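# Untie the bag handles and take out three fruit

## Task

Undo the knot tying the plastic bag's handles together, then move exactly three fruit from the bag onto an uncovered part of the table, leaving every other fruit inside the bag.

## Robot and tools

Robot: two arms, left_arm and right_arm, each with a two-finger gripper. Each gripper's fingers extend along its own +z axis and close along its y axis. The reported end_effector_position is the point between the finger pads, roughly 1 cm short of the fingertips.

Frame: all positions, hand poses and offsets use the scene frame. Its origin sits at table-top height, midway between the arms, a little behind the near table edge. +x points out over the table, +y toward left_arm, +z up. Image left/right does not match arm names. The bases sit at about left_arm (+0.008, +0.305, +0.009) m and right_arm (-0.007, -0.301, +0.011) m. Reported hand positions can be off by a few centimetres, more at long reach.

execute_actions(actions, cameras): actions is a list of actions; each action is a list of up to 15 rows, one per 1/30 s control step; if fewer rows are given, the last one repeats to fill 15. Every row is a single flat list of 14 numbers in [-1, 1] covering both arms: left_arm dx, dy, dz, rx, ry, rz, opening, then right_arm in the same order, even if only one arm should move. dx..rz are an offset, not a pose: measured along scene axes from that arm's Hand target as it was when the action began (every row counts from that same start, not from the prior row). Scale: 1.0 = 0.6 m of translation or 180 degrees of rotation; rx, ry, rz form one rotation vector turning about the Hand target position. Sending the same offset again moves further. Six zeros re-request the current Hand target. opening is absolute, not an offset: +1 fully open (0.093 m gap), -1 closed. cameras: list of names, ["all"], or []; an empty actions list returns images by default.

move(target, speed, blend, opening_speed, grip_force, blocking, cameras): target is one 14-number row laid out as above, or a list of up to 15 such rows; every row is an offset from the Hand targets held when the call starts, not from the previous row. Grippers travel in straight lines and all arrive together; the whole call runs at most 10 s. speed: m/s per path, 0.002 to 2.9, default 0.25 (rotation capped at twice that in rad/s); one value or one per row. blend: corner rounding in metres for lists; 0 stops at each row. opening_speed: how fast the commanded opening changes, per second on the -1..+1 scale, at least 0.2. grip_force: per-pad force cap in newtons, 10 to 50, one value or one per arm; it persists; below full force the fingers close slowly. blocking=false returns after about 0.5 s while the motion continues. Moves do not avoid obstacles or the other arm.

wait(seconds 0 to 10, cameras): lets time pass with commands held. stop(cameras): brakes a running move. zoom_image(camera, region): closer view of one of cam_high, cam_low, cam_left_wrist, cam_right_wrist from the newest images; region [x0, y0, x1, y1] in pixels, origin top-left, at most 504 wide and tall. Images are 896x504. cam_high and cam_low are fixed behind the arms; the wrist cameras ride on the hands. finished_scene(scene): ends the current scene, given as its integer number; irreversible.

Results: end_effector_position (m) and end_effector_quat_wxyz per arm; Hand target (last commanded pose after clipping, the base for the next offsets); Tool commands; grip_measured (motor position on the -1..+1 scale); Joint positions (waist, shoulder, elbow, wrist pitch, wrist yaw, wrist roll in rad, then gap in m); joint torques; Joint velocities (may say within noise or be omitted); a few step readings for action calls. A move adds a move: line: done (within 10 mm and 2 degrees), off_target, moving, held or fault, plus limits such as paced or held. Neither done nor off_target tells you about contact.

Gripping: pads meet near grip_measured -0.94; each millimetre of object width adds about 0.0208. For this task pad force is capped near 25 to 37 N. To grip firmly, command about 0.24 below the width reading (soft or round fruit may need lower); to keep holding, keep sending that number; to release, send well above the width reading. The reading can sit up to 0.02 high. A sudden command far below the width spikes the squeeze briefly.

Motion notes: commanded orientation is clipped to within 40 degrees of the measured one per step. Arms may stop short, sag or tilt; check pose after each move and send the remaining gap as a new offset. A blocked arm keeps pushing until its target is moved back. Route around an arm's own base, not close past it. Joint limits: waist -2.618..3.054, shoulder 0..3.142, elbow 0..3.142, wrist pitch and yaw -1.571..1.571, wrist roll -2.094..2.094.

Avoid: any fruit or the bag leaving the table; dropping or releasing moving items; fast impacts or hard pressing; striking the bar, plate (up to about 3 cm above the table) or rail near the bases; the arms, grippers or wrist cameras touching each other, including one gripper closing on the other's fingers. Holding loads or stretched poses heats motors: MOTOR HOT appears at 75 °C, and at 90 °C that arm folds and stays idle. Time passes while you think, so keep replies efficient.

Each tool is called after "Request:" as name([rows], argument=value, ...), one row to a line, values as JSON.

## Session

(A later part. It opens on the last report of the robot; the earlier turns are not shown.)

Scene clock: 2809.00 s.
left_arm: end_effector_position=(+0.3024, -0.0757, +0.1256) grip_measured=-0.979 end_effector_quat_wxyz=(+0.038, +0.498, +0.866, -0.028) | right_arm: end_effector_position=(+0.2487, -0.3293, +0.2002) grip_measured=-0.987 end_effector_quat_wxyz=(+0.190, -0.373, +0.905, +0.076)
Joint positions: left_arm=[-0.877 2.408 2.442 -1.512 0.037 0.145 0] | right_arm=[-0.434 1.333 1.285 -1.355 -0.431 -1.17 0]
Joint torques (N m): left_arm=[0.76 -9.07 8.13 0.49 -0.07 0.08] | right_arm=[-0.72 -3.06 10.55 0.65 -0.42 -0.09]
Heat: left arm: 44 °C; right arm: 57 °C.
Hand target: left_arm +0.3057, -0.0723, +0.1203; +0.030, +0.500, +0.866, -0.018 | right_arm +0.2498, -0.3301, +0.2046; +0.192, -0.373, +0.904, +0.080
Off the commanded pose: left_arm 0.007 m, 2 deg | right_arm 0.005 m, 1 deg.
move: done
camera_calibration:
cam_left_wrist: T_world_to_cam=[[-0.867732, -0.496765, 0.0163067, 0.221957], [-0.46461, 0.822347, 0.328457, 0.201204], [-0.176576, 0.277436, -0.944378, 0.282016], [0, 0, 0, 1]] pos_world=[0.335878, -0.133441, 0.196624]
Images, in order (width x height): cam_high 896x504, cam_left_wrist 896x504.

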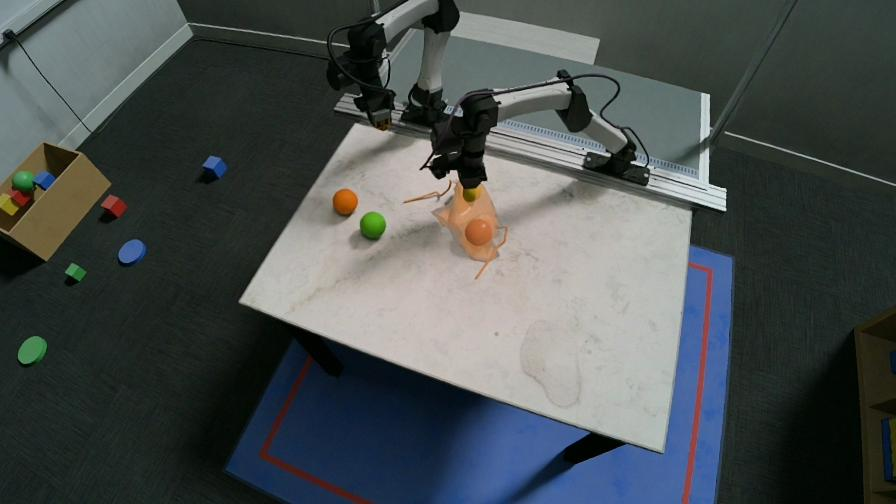

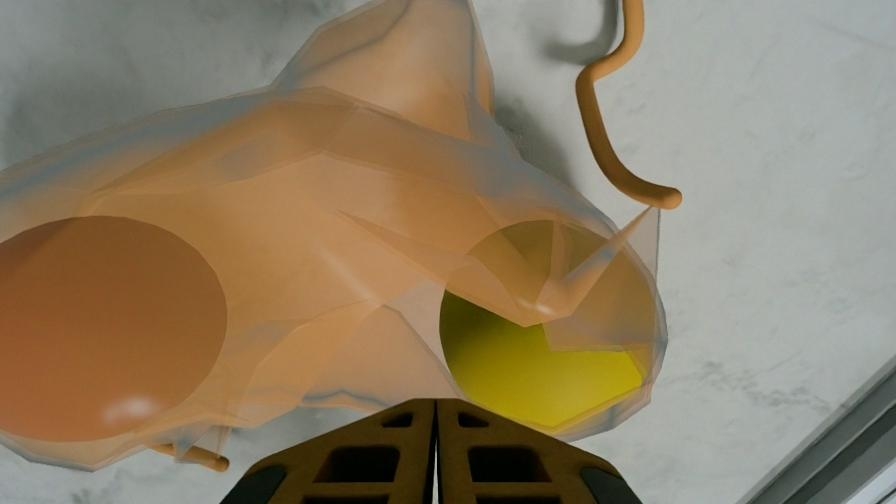

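Request:
move([
  [-0.0045,0.0063,-0.13,0,0,0,-1,0,0,0,0,0,0,-1],
  [-0.0162,0.0255,-0.13,0,0,0,-1,0,0,0,0,0,0,-1],
  [-0.0462,0.0638,-0.13,0,0,0,-1,0,0,0,0,0,0,-1],
  [-0.101,0.0755,-0.13,0,0,0,-1,0,0,0,0,0,0,-1],
  [-0.151,0.0488,-0.13,0,0,0,-1,0,0,0,0,0,0,-1],
], speed=[0.07,0.05,0.05,0.05,0.05], blend=[0,0.005,0.008,0.008,0], cameras=["cam_left_wrist","cam_high"])

Request:
zoom_image(camera="cam_high", region=[400, 150, 540, 290])

Scene clock: 2841.83 s.
left_arm: end_effector_position=(+0.2138, -0.0437, +0.0342) grip_measured=-0.979 end_effector_quat_wxyz=(+0.016, +0.503, +0.864, -0.017) | right_arm: end_effector_position=(+0.2487, -0.3293, +0.2002) grip_measured=-0.987 end_effector_quat_wxyz=(+0.190, -0.373, +0.905, +0.076)
Joint positions: left_arm=[-1.006 2.096 1.559 -0.986 0.027 0.028 0] | right_arm=[-0.434 1.333 1.285 -1.355 -0.431 -1.17 0]
Joint torques (N m): left_arm=[0.18 -11.44 4.93 0.65 -0.09 -0.11] | right_arm=[-0.85 -3.07 10.59 0.65 -0.4 -0.11]
Heat: left arm: 52 °C; right arm: 58 °C.
Hand target: left_arm +0.2152, -0.0430, +0.0422; +0.030, +0.500, +0.866, -0.018 | right_arm +0.2498, -0.3301, +0.2046; +0.192, -0.373, +0.904, +0.080
Off the commanded pose: left_arm 0.008 m, 2 deg | right_arm 0.005 m, 1 deg.
move: done
camera_calibration:
cam_left_wrist: T_world_to_cam=[[-0.872624, -0.48801, 0.0193154, 0.163754], [-0.446421, 0.81305, 0.373709, 0.15793], [-0.198078, 0.317485, -0.927345, 0.176913], [0, 0, 0, 1]] pos_world=[0.248442, -0.104658, 0.101876]
Images, in order (width x height): cam_high 896x504, cam_left_wrist 896x504.

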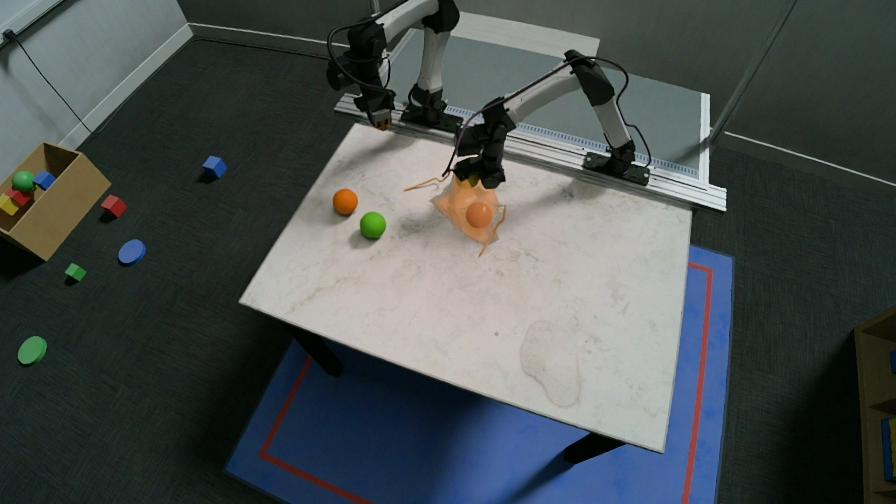

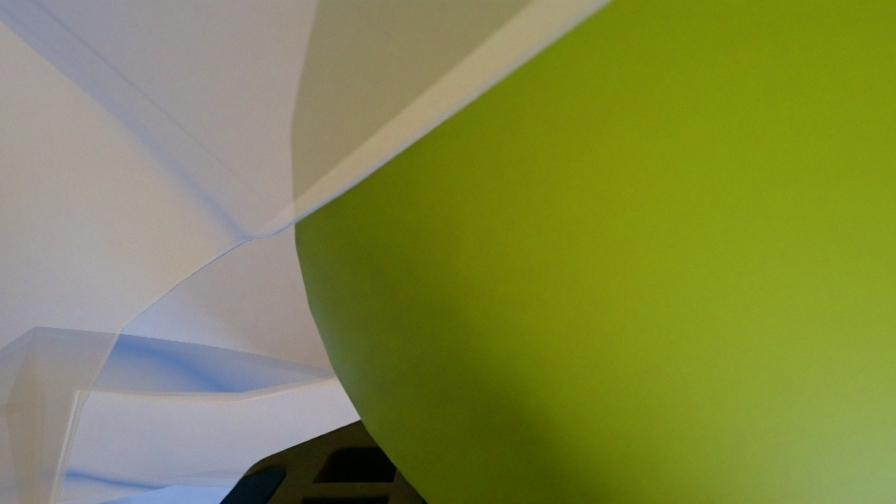

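Scaled by 3.600 from the camera's 896x504 image, which has a finer 1280x720 frame.

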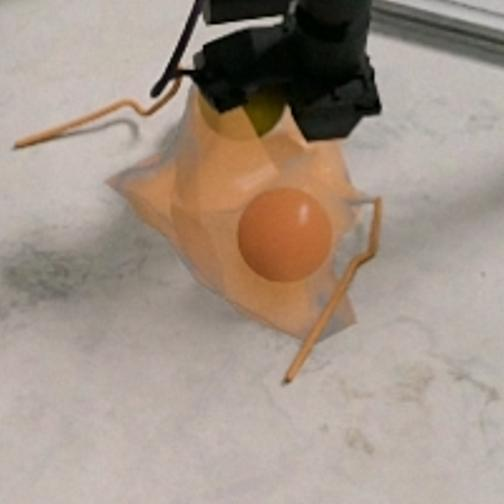

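Request:
move([
  [0,0.0,0.12,0,0,0,-1,0,0,0,0,0,0,-1],
  [0.019,0.0345,0.23,-0.0962,-0.0556,0,0.35,0,0,0,0,0,0,-1],
], speed=[0.08,0.2], blend=[0.01,0], cameras=["cam_left_wrist","cam_high","cam_low"])

Request:
zoom_image(camera="cam_left_wrist", region=[250, 0, 700, 350])

Request:
zoom_image(camera="cam_high", region=[400, 150, 540, 290])

Scene clock: 2858.57 s.
left_arm: end_effector_position=(+0.2276, -0.0244, +0.1784) grip_measured=+0.348 end_effector_quat_wxyz=(+0.177, +0.487, +0.849, -0.099) | right_arm: end_effector_position=(+0.2487, -0.3293, +0.2002) grip_measured=-0.987 end_effector_quat_wxyz=(+0.190, -0.373, +0.905, +0.076)
Joint positions: left_arm=[-0.942 1.676 1.5 -0.985 0.038 0.069 0.062] | right_arm=[-0.434 1.333 1.285 -1.355 -0.431 -1.17 0]
Joint torques (N m): left_arm=[0.72 -8.09 5.68 1.45 0.12 0.06] | right_arm=[-0.88 -3.11 10.59 0.61 -0.38 -0.08]
Heat: left arm: 56 °C; right arm: 58 °C.
Hand target: left_arm +0.2265, -0.0222, +0.1802; +0.180, +0.489, +0.847, -0.104 | right_arm +0.2498, -0.3301, +0.2046; +0.192, -0.373, +0.904, +0.080
Off the commanded pose: left_arm 0.003 m, 1 deg | right_arm 0.005 m, 1 deg.
move: done
camera_calibration:
cam_left_wrist: T_world_to_cam=[[-0.866286, -0.499547, -0.00146614, 0.184459], [-0.499468, 0.866088, 0.0205698, 0.170925], [-0.00900576, 0.0185516, -0.999787, 0.269773], [0, 0, 0, 1]] pos_world=[0.247595, -0.0608947, 0.26647]
Images, in order (width x height): cam_high 896x504, cam_low 896x504, cam_left_wrist 896x504.

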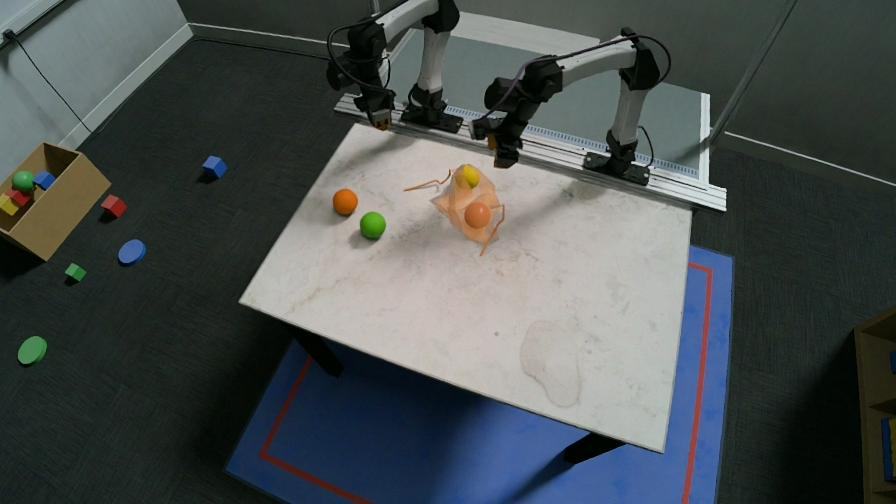

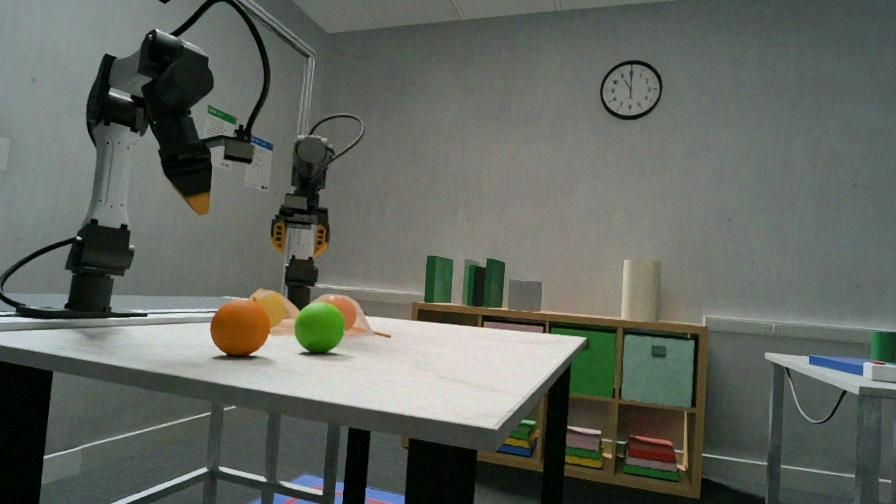

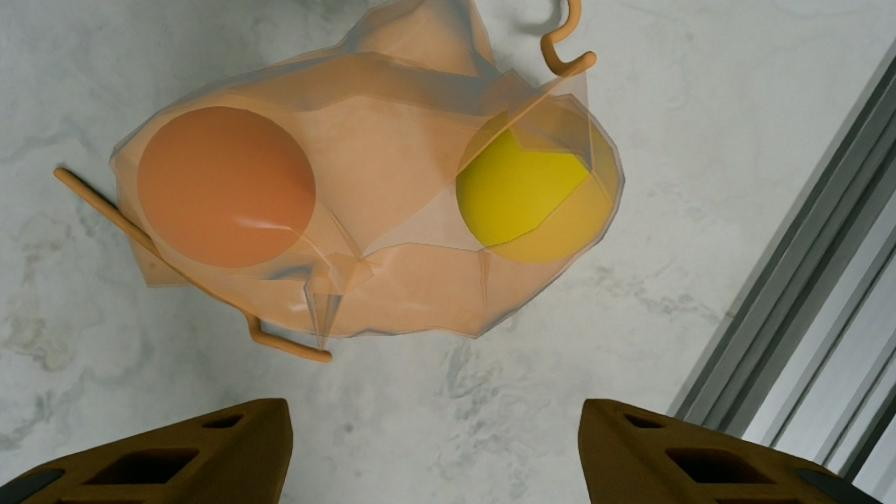

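Scaled by 1.120 from the camera's 896x504 image, which has a finer 1280x720 frame.

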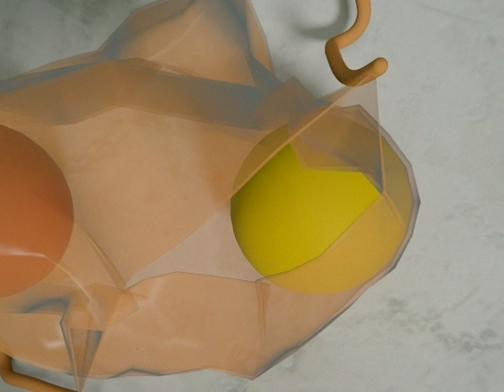

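Scaled by 3.600 from the camera's 896x504 image, which has a finer 1280x720 frame.

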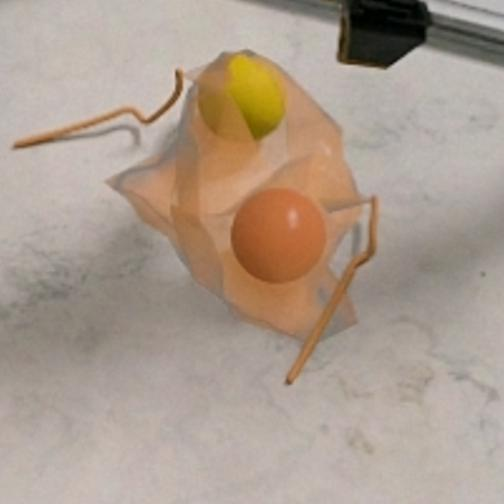

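Request:
execute_actions(actions=[], cameras=["all"])

Scene clock: 2895.87 s.
left_arm: end_effector_position=(+0.2276, -0.0244, +0.1784) grip_measured=+0.348 end_effector_quat_wxyz=(+0.177, +0.487, +0.849, -0.099) | right_arm: end_effector_position=(+0.2487, -0.3293, +0.2002) grip_measured=-0.987 end_effector_quat_wxyz=(+0.190, -0.373, +0.905, +0.076)
Joint positions: left_arm=[-0.942 1.676 1.5 -0.985 0.038 0.069 0.062] | right_arm=[-0.434 1.333 1.285 -1.355 -0.431 -1.17 0]
Joint velocities: within noise
Joint torques (N m): left_arm=[0.72 -8.16 5.63 1.47 0.14 0.08] | right_arm=[-0.81 -3.14 10.58 0.61 -0.37 -0.08]
Heat: left arm: 51 °C; right arm: 58 °C.
Hand target: left_arm +0.2265, -0.0222, +0.1802; +0.180, +0.489, +0.847, -0.104 | right_arm +0.2498, -0.3301, +0.2046; +0.192, -0.373, +0.904, +0.080
Tool commands: left_gripper/opening=+0.35 right_gripper/opening=-1.0
Off the commanded pose: left_arm 0.003 m, 1 deg | right_arm 0.005 m, 1 deg.
camera_calibration:
cam_left_wrist: T_world_to_cam=[[-0.866286, -0.499547, -0.00146614, 0.184459], [-0.499468, 0.866088, 0.0205698, 0.170925], [-0.00900576, 0.0185516, -0.999787, 0.269773], [0, 0, 0, 1]] pos_world=[0.247595, -0.0608947, 0.26647]
cam_right_wrist: T_world_to_cam=[[0.710606, -0.703541, 0.00832254, -0.410245], [-0.70359, -0.71055, 0.00892393, -0.0210424], [-0.00036476, -0.0121971, -0.999926, 0.282109], [0, 0, 0, 1]] pos_world=[0.276821, -0.300135, 0.28569]

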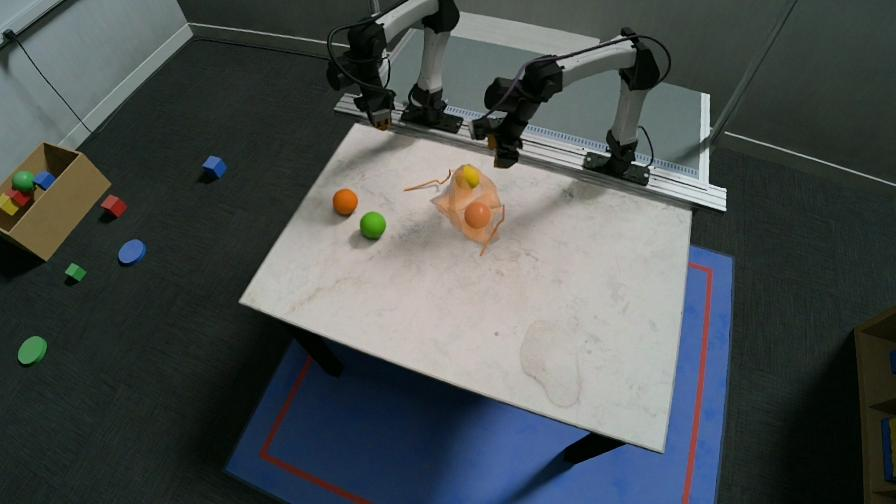

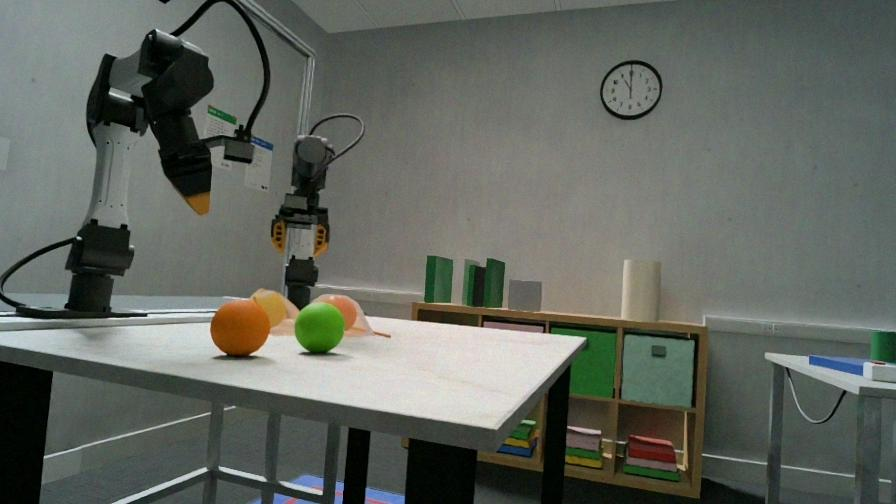

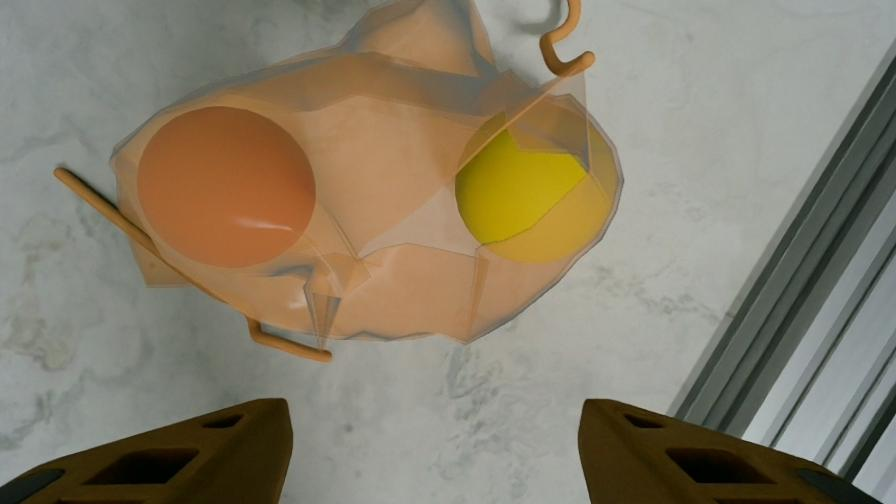

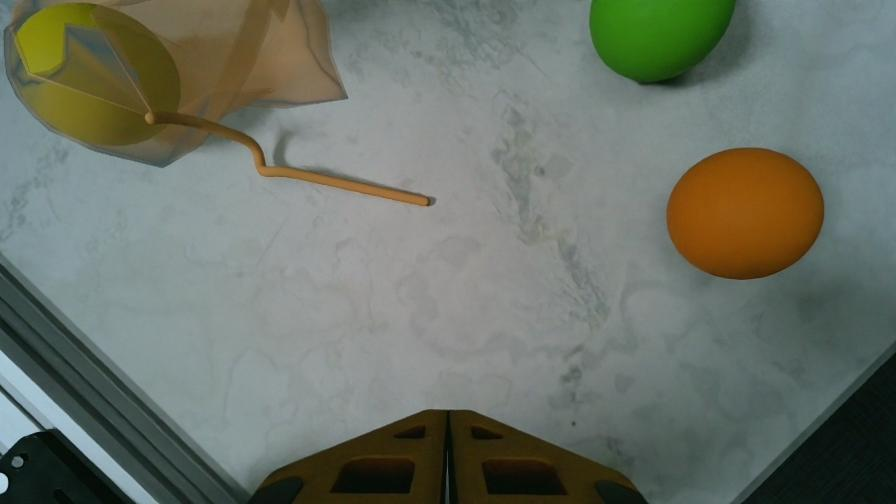

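Request:
move(target=[0.0358,-0.058,-0.1003,0.0962,0.0556,0,-1, 0,0,0,0,0,0,-1], speed=0.15, cameras=["cam_left_wrist","cam_high"])

Scene clock: 2923.40 s.
left_arm: end_effector_position=(+0.2474, -0.0572, +0.1224) grip_measured=-0.979 end_effector_quat_wxyz=(+0.035, +0.498, +0.866, -0.027) | right_arm: end_effector_position=(+0.2487, -0.3293, +0.2002) grip_measured=-0.987 end_effector_quat_wxyz=(+0.190, -0.373, +0.905, +0.076)
Joint positions: left_arm=[-0.952 2.134 1.969 -1.316 0.03 0.07 0] | right_arm=[-0.434 1.333 1.285 -1.355 -0.431 -1.17 0]
Joint torques (N m): left_arm=[-0.06 -8.09 8.24 0.48 -0.07 -0.01] | right_arm=[-0.72 -3.04 10.54 0.63 -0.4 -0.08]
Heat: left arm: 51 °C; right arm: 59 °C.
Hand target: left_arm +0.2480, -0.0571, +0.1201; +0.030, +0.500, +0.866, -0.018 | right_arm +0.2498, -0.3301, +0.2046; +0.192, -0.373, +0.904, +0.080
Off the commanded pose: left_arm 0.002 m, 1 deg | right_arm 0.005 m, 1 deg.
move: done
camera_calibration:
cam_left_wrist: T_world_to_cam=[[-0.867348, -0.497399, 0.0173866, 0.183256], [-0.463932, 0.820651, 0.333615, 0.160558], [-0.180208, 0.281294, -0.942549, 0.264993], [0, 0, 0, 1]] pos_world=[0.281188, -0.115152, 0.193018]
Images, in order (width x height): cam_high 896x504, cam_left_wrist 896x504.

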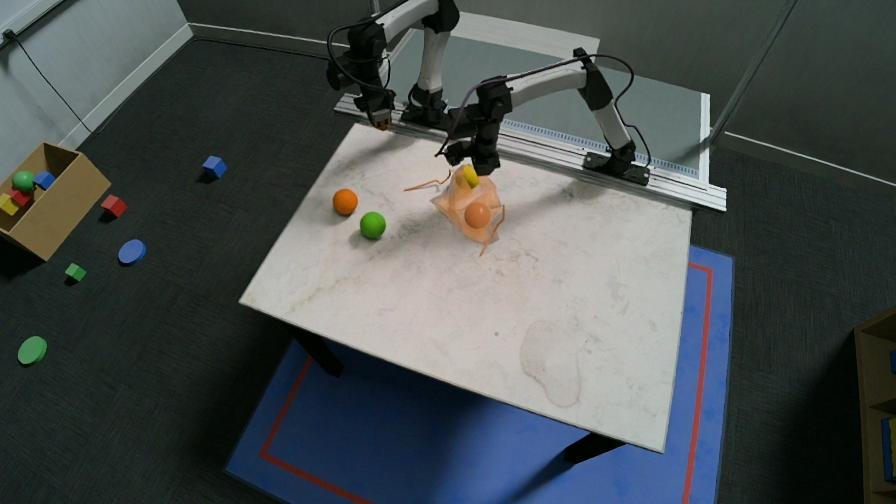

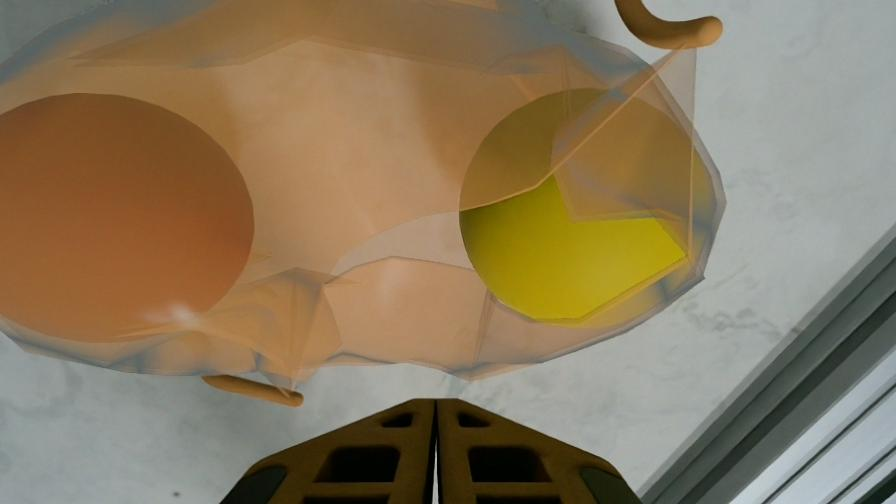

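Request:
move([
  [0.0132,-0.0227,-0.02,0,0,0,-1, 0,0,0,0,0,0,-1],
  [0.0132,-0.0227,-0.1418,0,0,0,-1, 0,0,0,0,0,0,-1],
], speed=0.08, cameras=["cam_left_wrist","cam_high"])

Scene clock: 2957.27 s.
left_arm: end_effector_position=(+0.2570, -0.0721, +0.0459) grip_measured=-0.979 end_effector_quat_wxyz=(+0.037, +0.500, +0.865, -0.025) | right_arm: end_effector_position=(+0.2487, -0.3293, +0.2002) grip_measured=-0.987 end_effector_quat_wxyz=(+0.190, -0.373, +0.905, +0.076)
Joint positions: left_arm=[-0.957 2.23 1.819 -1.069 0.024 0.07 0] | right_arm=[-0.434 1.333 1.285 -1.355 -0.431 -1.17 0]
Joint torques (N m): left_arm=[-0.02 -8.75 5.46 0.8 -0.02 -0.07] | right_arm=[-0.85 -3.06 10.63 0.62 -0.37 -0.12]
Heat: left arm: 54 °C; right arm: 59 °C.
Hand target: left_arm +0.2560, -0.0706, +0.0350; +0.030, +0.499, +0.866, -0.018 | right_arm +0.2498, -0.3301, +0.2046; +0.192, -0.373, +0.904, +0.080
Off the commanded pose: left_arm 0.011 m, 1 deg | right_arm 0.005 m, 1 deg.
move: off_target (left_arm)
camera_calibration:
cam_left_wrist: T_world_to_cam=[[-0.869795, -0.493292, 0.0109355, 0.186758], [-0.461907, 0.821847, 0.333481, 0.202395], [-0.173491, 0.285009, -0.942693, 0.197368], [0, 0, 0, 1]] pos_world=[0.29017, -0.130463, 0.11652]
Images, in order (width x height): cam_high 896x504, cam_left_wrist 896x504.

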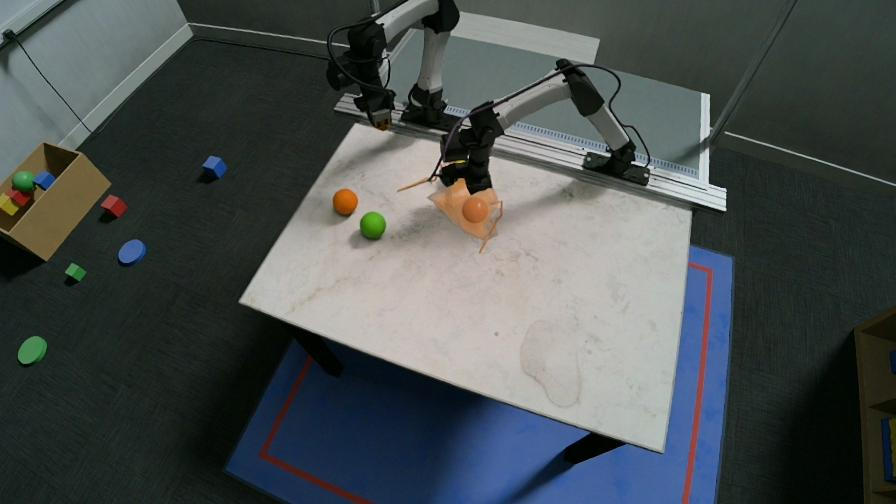

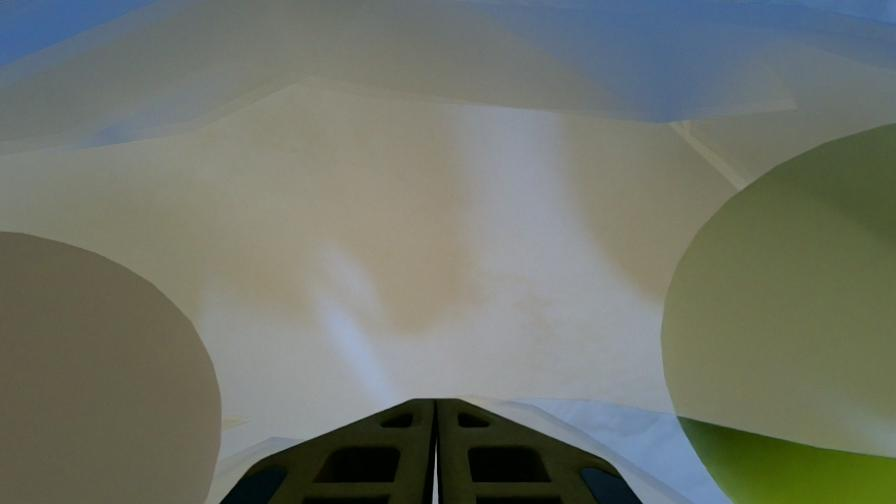

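Request:
zoom_image(camera="cam_left_wrist", region=[200, 300, 704, 504])

Scaled by 1.000.

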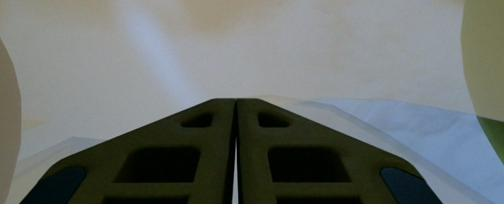

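Request:
move(target=[-0.0067,0.0115,0.07,0,0,0,-1, 0,0,0,0,0,0,-1], speed=0.1, cameras=["cam_left_wrist"])

Request:
zoom_image(camera="cam_left_wrist", region=[250, 150, 754, 454])

Scene clock: 2972.10 s.
left_arm: end_effector_position=(+0.2499, -0.0618, +0.0589) grip_measured=-0.979 end_effector_quat_wxyz=(+0.015, +0.500, +0.866, -0.014) | right_arm: end_effector_position=(+0.2487, -0.3293, +0.2002) grip_measured=-0.987 end_effector_quat_wxyz=(+0.190, -0.373, +0.905, +0.076)
Joint positions: left_arm=[-0.957 2.219 1.855 -1.166 0.024 0.07 0] | right_arm=[-0.434 1.333 1.285 -1.355 -0.431 -1.17 0]
Joint torques (N m): left_arm=[0.28 -12.25 7.99 0.37 -0.03 -0.03] | right_arm=[-0.98 -3.11 10.55 0.61 -0.43 -0.13]
Heat: left arm: 55 °C; right arm: 59 °C.
Hand target: left_arm +0.2520, -0.0637, +0.0770; +0.030, +0.499, +0.866, -0.018 | right_arm +0.2498, -0.3301, +0.2046; +0.192, -0.373, +0.904, +0.080
Off the commanded pose: left_arm 0.018 m, 2 deg | right_arm 0.005 m, 1 deg.
move: off_target (left_arm)
camera_calibration:
cam_left_wrist: T_world_to_cam=[[-0.869151, -0.494329, 0.0146623, 0.185021], [-0.452597, 0.807027, 0.379294, 0.180351], [-0.199329, 0.323028, -0.92516, 0.21325], [0, 0, 0, 1]] pos_world=[0.284944, -0.122973, 0.126171]
Images, in order (width x height): cam_left_wrist 896x504.

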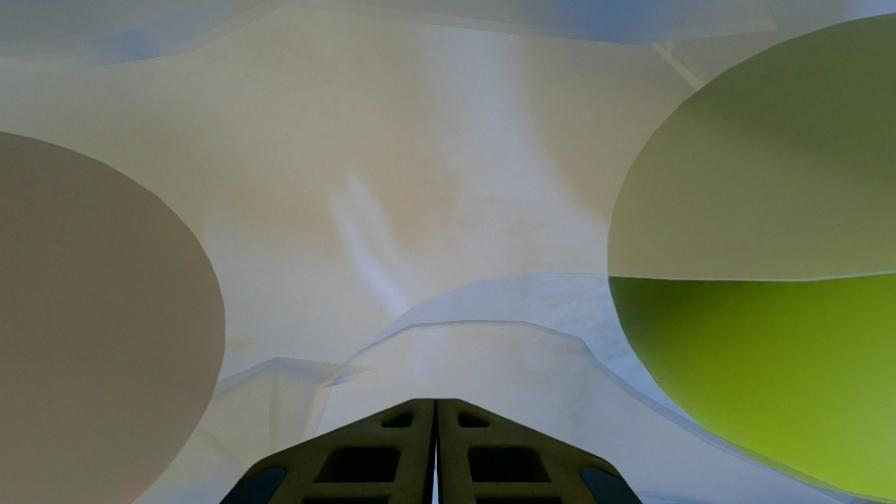

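Scaled by 1.000.

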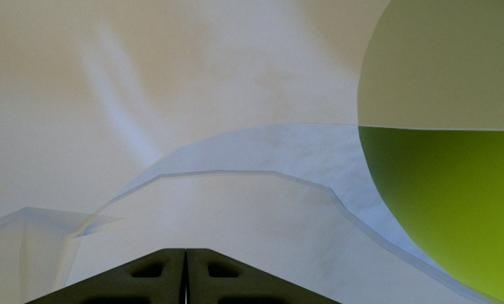

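Request:
move(target=[-0.0218,-0.038,0.02,0,0,0,-1, 0,0,0,0,0,0,-1], speed=0.1, cameras=["cam_left_wrist"])

Scene clock: 3017.43 s.
left_arm: end_effector_position=(+0.2372, -0.0881, +0.0943) grip_measured=-0.979 end_effector_quat_wxyz=(+0.039, +0.504, +0.862, -0.028) | right_arm: end_effector_position=(+0.2487, -0.3293, +0.2002) grip_measured=-0.987 end_effector_quat_wxyz=(+0.190, -0.373, +0.905, +0.076)
Joint positions: left_arm=[-1.012 2.219 1.993 -1.248 0.023 0.024 0] | right_arm=[-0.434 1.333 1.285 -1.355 -0.431 -1.17 0]
Joint torques (N m): left_arm=[0.42 -8.32 8.18 0.48 -0.07 -0.1] | right_arm=[-0.73 -3.1 10.69 0.62 -0.39 -0.11]
Heat: left arm: 68 °C; right arm: 59 °C.
Hand target: left_arm +0.2389, -0.0866, +0.0890; +0.030, +0.500, +0.866, -0.018 | right_arm +0.2498, -0.3301, +0.2046; +0.192, -0.373, +0.904, +0.080
Off the commanded pose: left_arm 0.006 m, 2 deg | right_arm 0.005 m, 1 deg.
move: done
camera_calibration:
cam_left_wrist: T_world_to_cam=[[-0.874408, -0.484986, 0.0141474, 0.162565], [-0.454224, 0.828499, 0.327521, 0.189604], [-0.170564, 0.279961, -0.944738, 0.243267], [0, 0, 0, 1]] pos_world=[0.269763, -0.14635, 0.165425]
Images, in order (width x height): cam_left_wrist 896x504.

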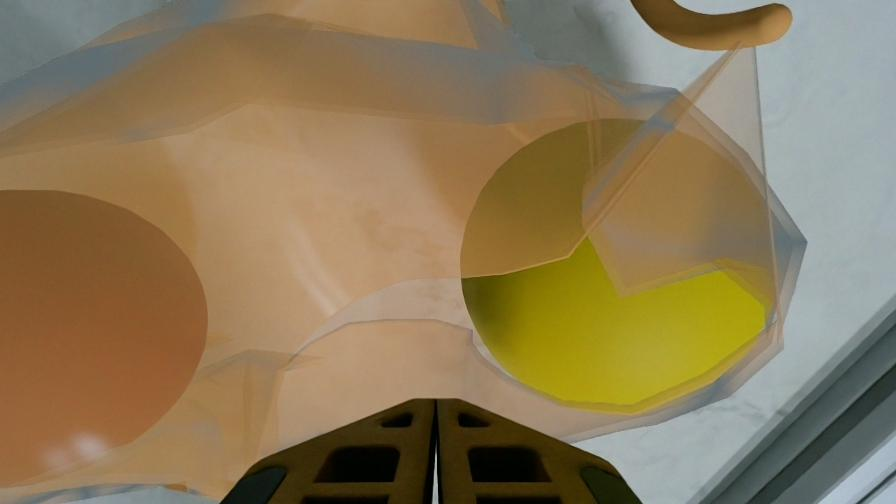

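Request:
move([
  [0.0097,-0.0117,-0.01,0,0,0,-1, 0,0,0,0,0,0,-1],
  [0.0097,-0.0117,-0.0733,0,0,0,-1, 0,0,0,0,0,0,-1],
], speed=0.08, cameras=["cam_left_wrist","cam_high"])

Request:
zoom_image(camera="cam_left_wrist", region=[250, 200, 754, 504])

Scene clock: 3059.80 s.
left_arm: end_effector_position=(+0.2441, -0.0964, +0.0597) grip_measured=-0.979 end_effector_quat_wxyz=(+0.040, +0.503, +0.863, -0.027) | right_arm: end_effector_position=(+0.2487, -0.3293, +0.2002) grip_measured=-0.987 end_effector_quat_wxyz=(+0.190, -0.373, +0.905, +0.076)
Joint positions: left_arm=[-1.011 2.274 1.947 -1.145 0.02 0.024 0] | right_arm=[-0.434 1.333 1.285 -1.355 -0.431 -1.17 0]
Joint torques (N m): left_arm=[0.42 -8.65 5.29 0.83 -0.02 -0.09] | right_arm=[-0.79 -3.18 10.61 0.64 -0.39 -0.1]
Heat: left arm: 60 °C; right arm: 60 °C.
Hand target: left_arm +0.2446, -0.0935, +0.0450; +0.030, +0.500, +0.866, -0.018 | right_arm +0.2498, -0.3301, +0.2046; +0.192, -0.373, +0.904, +0.080
Off the commanded pose: left_arm 0.015 m, 2 deg | right_arm 0.005 m, 1 deg.
move: off_target (left_arm)
camera_calibration:
cam_left_wrist: T_world_to_cam=[[-0.873543, -0.48663, 0.0106607, 0.164891], [-0.456937, 0.827395, 0.326537, 0.211477], [-0.167723, 0.280373, -0.945124, 0.213347], [0, 0, 0, 1]] pos_world=[0.276454, -0.154551, 0.130827]
Images, in order (width x height): cam_high 896x504, cam_left_wrist 896x504.

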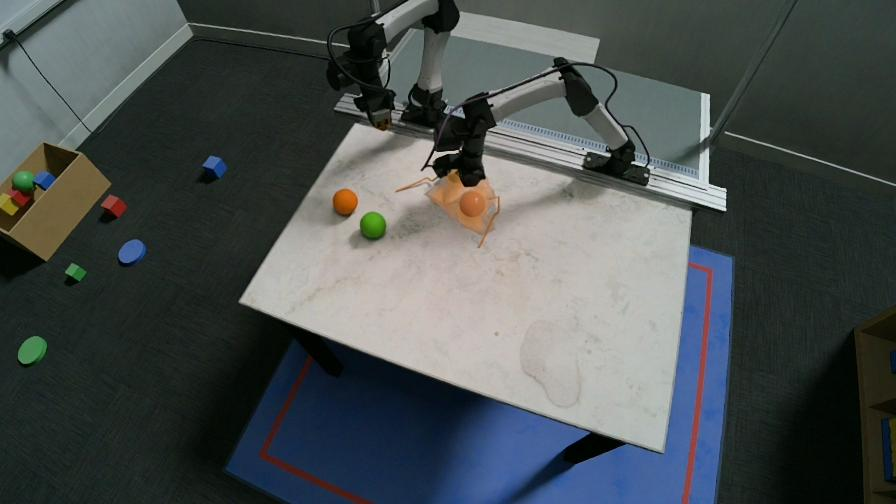

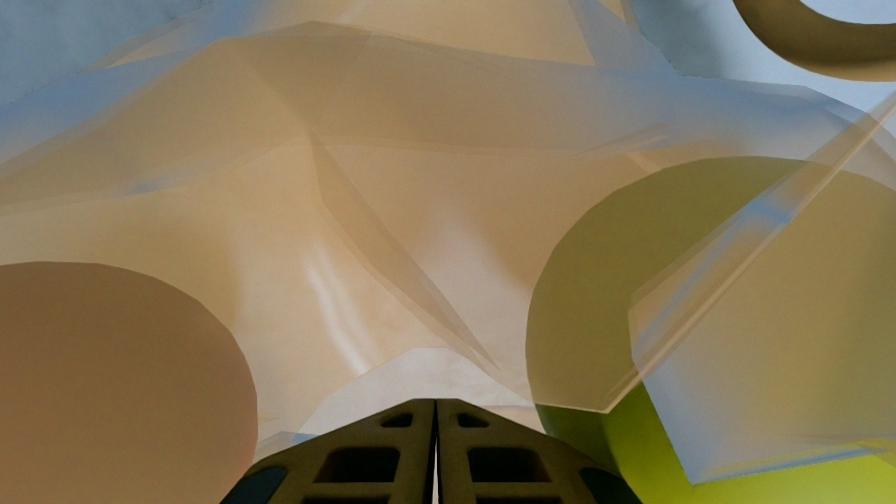

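Scaled by 1.000.

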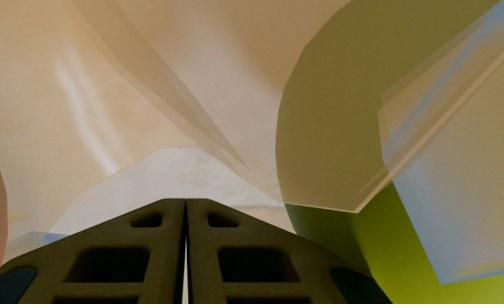

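Request:
move([
  [0,0,-0.0083,0,0,0,-1,0,0,0,0,0,0,-1],
  [-0.0197,0.0280,-0.0083,0,0,0,-1,0,0,0,0,0,0,-1],
  [-0.0560,0.0395,-0.0083,0,0,0,-1,0,0,0,0,0,0,-1],
  [-0.0940,0.0345,-0.0083,0,0,0,-1,0,0,0,0,0,0,-1],
  [-0.1263,0.0140,-0.0083,0,0,0,-1,0,0,0,0,0,0,-1],
  [-0.1468,-0.0183,-0.0083,0,0,0,-1,0,0,0,0,0,0,-1],
  [-0.1518,-0.0563,-0.0083,0,0,0,-1,0,0,0,0,0,0,-1],
], speed=0.08, blend=0.01, cameras=["cam_left_wrist","cam_high"])

Scene clock: 3124.30 s.
left_arm: end_effector_position=(+0.1526, -0.1279, +0.0441) grip_measured=-0.979 end_effector_quat_wxyz=(+0.034, +0.503, +0.863, -0.029) | right_arm: end_effector_position=(+0.2487, -0.3293, +0.2002) grip_measured=-0.987 end_effector_quat_wxyz=(+0.190, -0.373, +0.905, +0.076)
Joint positions: left_arm=[-1.224 2.244 1.84 -1.071 0.009 -0.191 0] | right_arm=[-0.434 1.333 1.285 -1.355 -0.431 -1.17 0]
Joint torques (N m): left_arm=[0.09 -8.55 8.23 0.45 -0.09 -0.1] | right_arm=[-0.87 -3 10.54 0.61 -0.4 -0.07]
Heat: left arm: 60 °C; right arm: 60 °C.
Hand target: left_arm +0.1536, -0.1273, +0.0400; +0.030, +0.499, +0.866, -0.018 | right_arm +0.2498, -0.3301, +0.2046; +0.192, -0.373, +0.904, +0.080
Off the commanded pose: left_arm 0.004 m, 1 deg | right_arm 0.005 m, 1 deg.
move: done; blend cut to 0.0026 m at target 1
camera_calibration:
cam_left_wrist: T_world_to_cam=[[-0.872743, -0.487737, 0.0207953, 0.0690534], [-0.45387, 0.826355, 0.333375, 0.199955], [-0.179784, 0.281512, -0.942565, 0.193953], [0, 0, 0, 1]] pos_world=[0.185889, -0.186154, 0.114718]
Images, in order (width x height): cam_high 896x504, cam_left_wrist 896x504.

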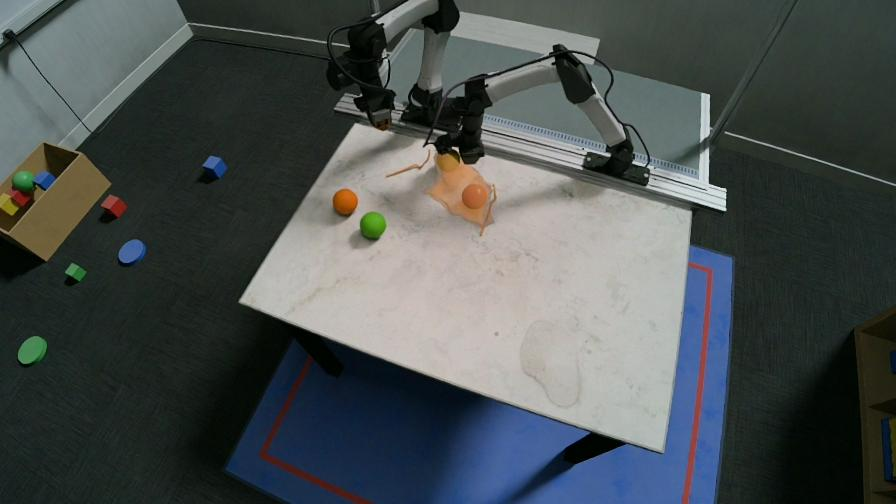

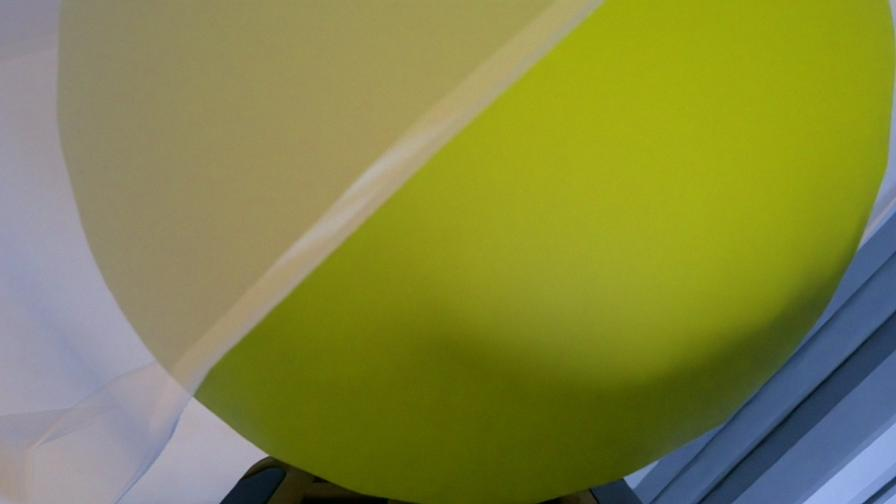

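Request:
move(target=[0,0,0.25,0,0,0,-1,0,0,0,0,0,0,-1], speed=0.15, cameras=["cam_left_wrist","cam_high","cam_right_wrist"])

Scene clock: 3131.90 s.
left_arm: end_effector_position=(+0.1522, -0.1310, +0.1723) grip_measured=-0.979 end_effector_quat_wxyz=(+0.054, +0.502, +0.862, -0.046) | right_arm: end_effector_position=(+0.2487, -0.3293, +0.2002) grip_measured=-0.987 end_effector_quat_wxyz=(+0.190, -0.373, +0.905, +0.076)
Joint positions: left_arm=[-1.224 2.253 2.365 -1.536 0.009 -0.191 0] | right_arm=[-0.434 1.333 1.285 -1.355 -0.431 -1.17 0]
Joint torques (N m): left_arm=[0.43 -12.14 7.87 0.61 -0.09 -0.08] | right_arm=[-0.8 -2.93 10.5 0.57 -0.41 -0.1]
Heat: left arm: 59 °C; right arm: 60 °C.
Hand target: left_arm +0.1536, -0.1273, +0.1900; +0.030, +0.499, +0.866, -0.018 | right_arm +0.2498, -0.3301, +0.2046; +0.192, -0.373, +0.904, +0.080
Off the commanded pose: left_arm 0.018 m, 4 deg | right_arm 0.005 m, 1 deg.
joint sent to its limit (left arm) — joint 4 (wrist pitch), lower limit. The joint targets are off in orientation, not in position.
move: off_target (left_arm)
camera_calibration:
cam_left_wrist: T_world_to_cam=[[-0.873431, -0.486017, 0.0300776, 0.0632535], [-0.458532, 0.841684, 0.285162, 0.170577], [-0.163909, 0.235278, -0.958007, 0.309811], [0, 0, 0, 1]] pos_world=[0.184243, -0.185721, 0.246257]
cam_right_wrist: T_world_to_cam=[[0.710606, -0.703541, 0.00832254, -0.410245], [-0.70359, -0.71055, 0.00892393, -0.0210424], [-0.00036476, -0.0121971, -0.999926, 0.282109], [0, 0, 0, 1]] pos_world=[0.276821, -0.300135, 0.28569]
Images, in order (width x height): cam_high 896x504, cam_left_wrist 896x504, cam_right_wrist 896x504.

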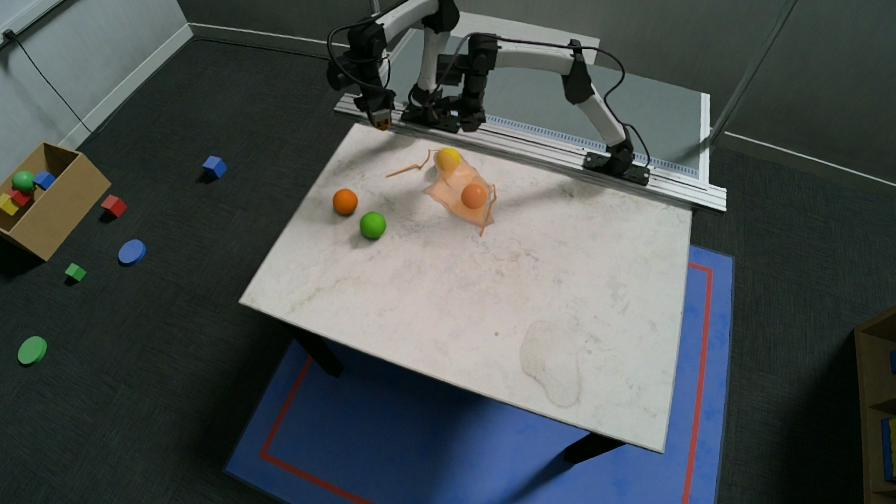

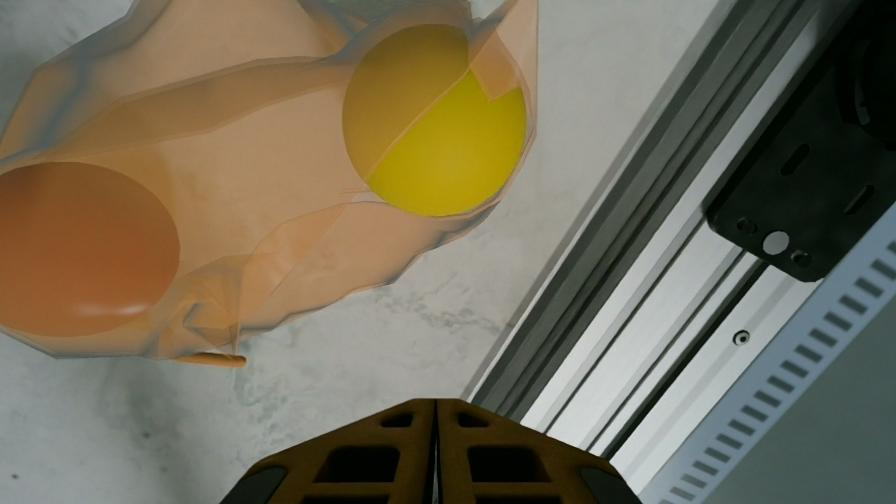

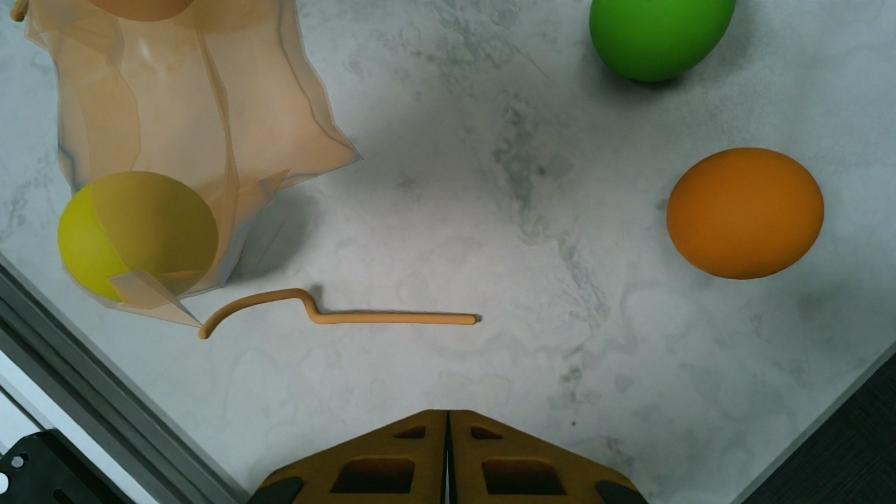

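Request:
zoom_image(camera="cam_left_wrist", region=[200, 0, 600, 300])

Scaled by 1.260 from the camera's 896x504 image, which has a finer 1280x720 frame.

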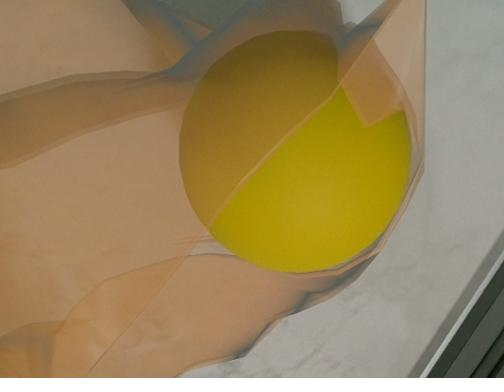

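Request:
move(target=[0.0493,-0.021,-0.14,0,0,0,-1,0,0,0,0,0,0,-1], speed=0.1, cameras=["cam_left_wrist"])

Scene clock: 3178.07 s.
left_arm: end_effector_position=(+0.1785, -0.1385, +0.1138) grip_measured=-0.979 end_effector_quat_wxyz=(+0.030, +0.498, +0.866, -0.023) | right_arm: end_effector_position=(+0.2487, -0.3293, +0.2002) grip_measured=-0.987 end_effector_quat_wxyz=(+0.190, -0.373, +0.905, +0.076)
Joint positions: left_arm=[-1.178 2.366 2.327 -1.451 0.009 -0.156 0] | right_arm=[-0.434 1.333 1.285 -1.355 -0.431 -1.17 0]
Joint torques (N m): left_arm=[0.76 -9.47 6.37 0.7 -0.05 0.1] | right_arm=[-0.62 -3.03 10.51 0.64 -0.39 -0.09]
Heat: left arm: 67 °C; right arm: 61 °C.
Hand target: left_arm +0.1832, -0.1399, +0.1060; +0.030, +0.499, +0.866, -0.018 | right_arm +0.2498, -0.3301, +0.2046; +0.192, -0.373, +0.904, +0.080
Off the commanded pose: left_arm 0.009 m, 1 deg | right_arm 0.005 m, 1 deg.
move: done
camera_calibration:
cam_left_wrist: T_world_to_cam=[[-0.866923, -0.498211, 0.0152015, 0.0832186], [-0.462715, 0.815747, 0.347063, 0.195867], [-0.185311, 0.293843, -0.937719, 0.269429], [0, 0, 0, 1]] pos_world=[0.212703, -0.197488, 0.183406]
Images, in order (width x height): cam_left_wrist 896x504.

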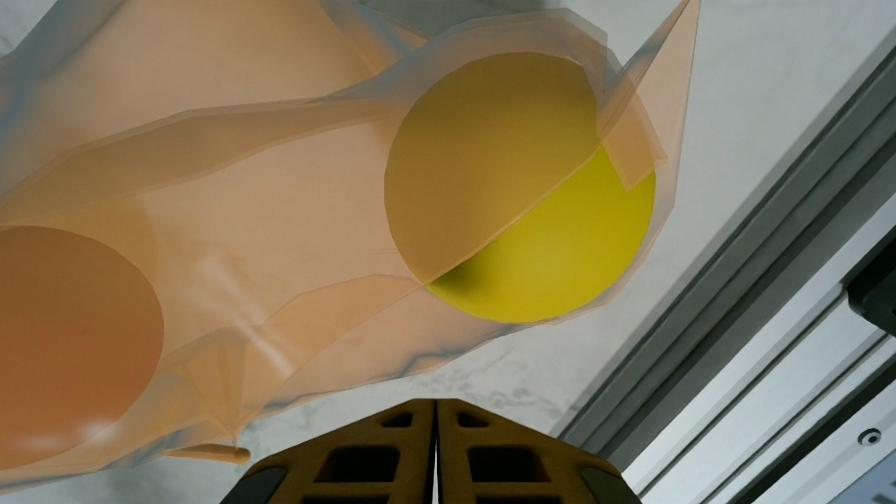

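Request:
zoom_image(camera="cam_left_wrist", region=[340, 180, 700, 400])

Scaled by 1.400 from the camera's 896x504 image, which has a finer 1280x720 frame.

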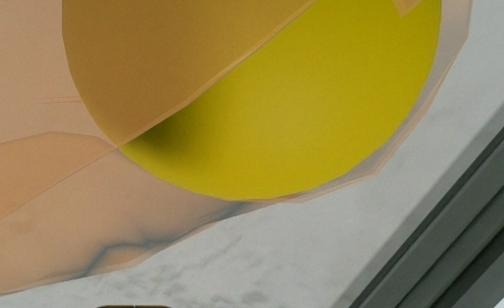

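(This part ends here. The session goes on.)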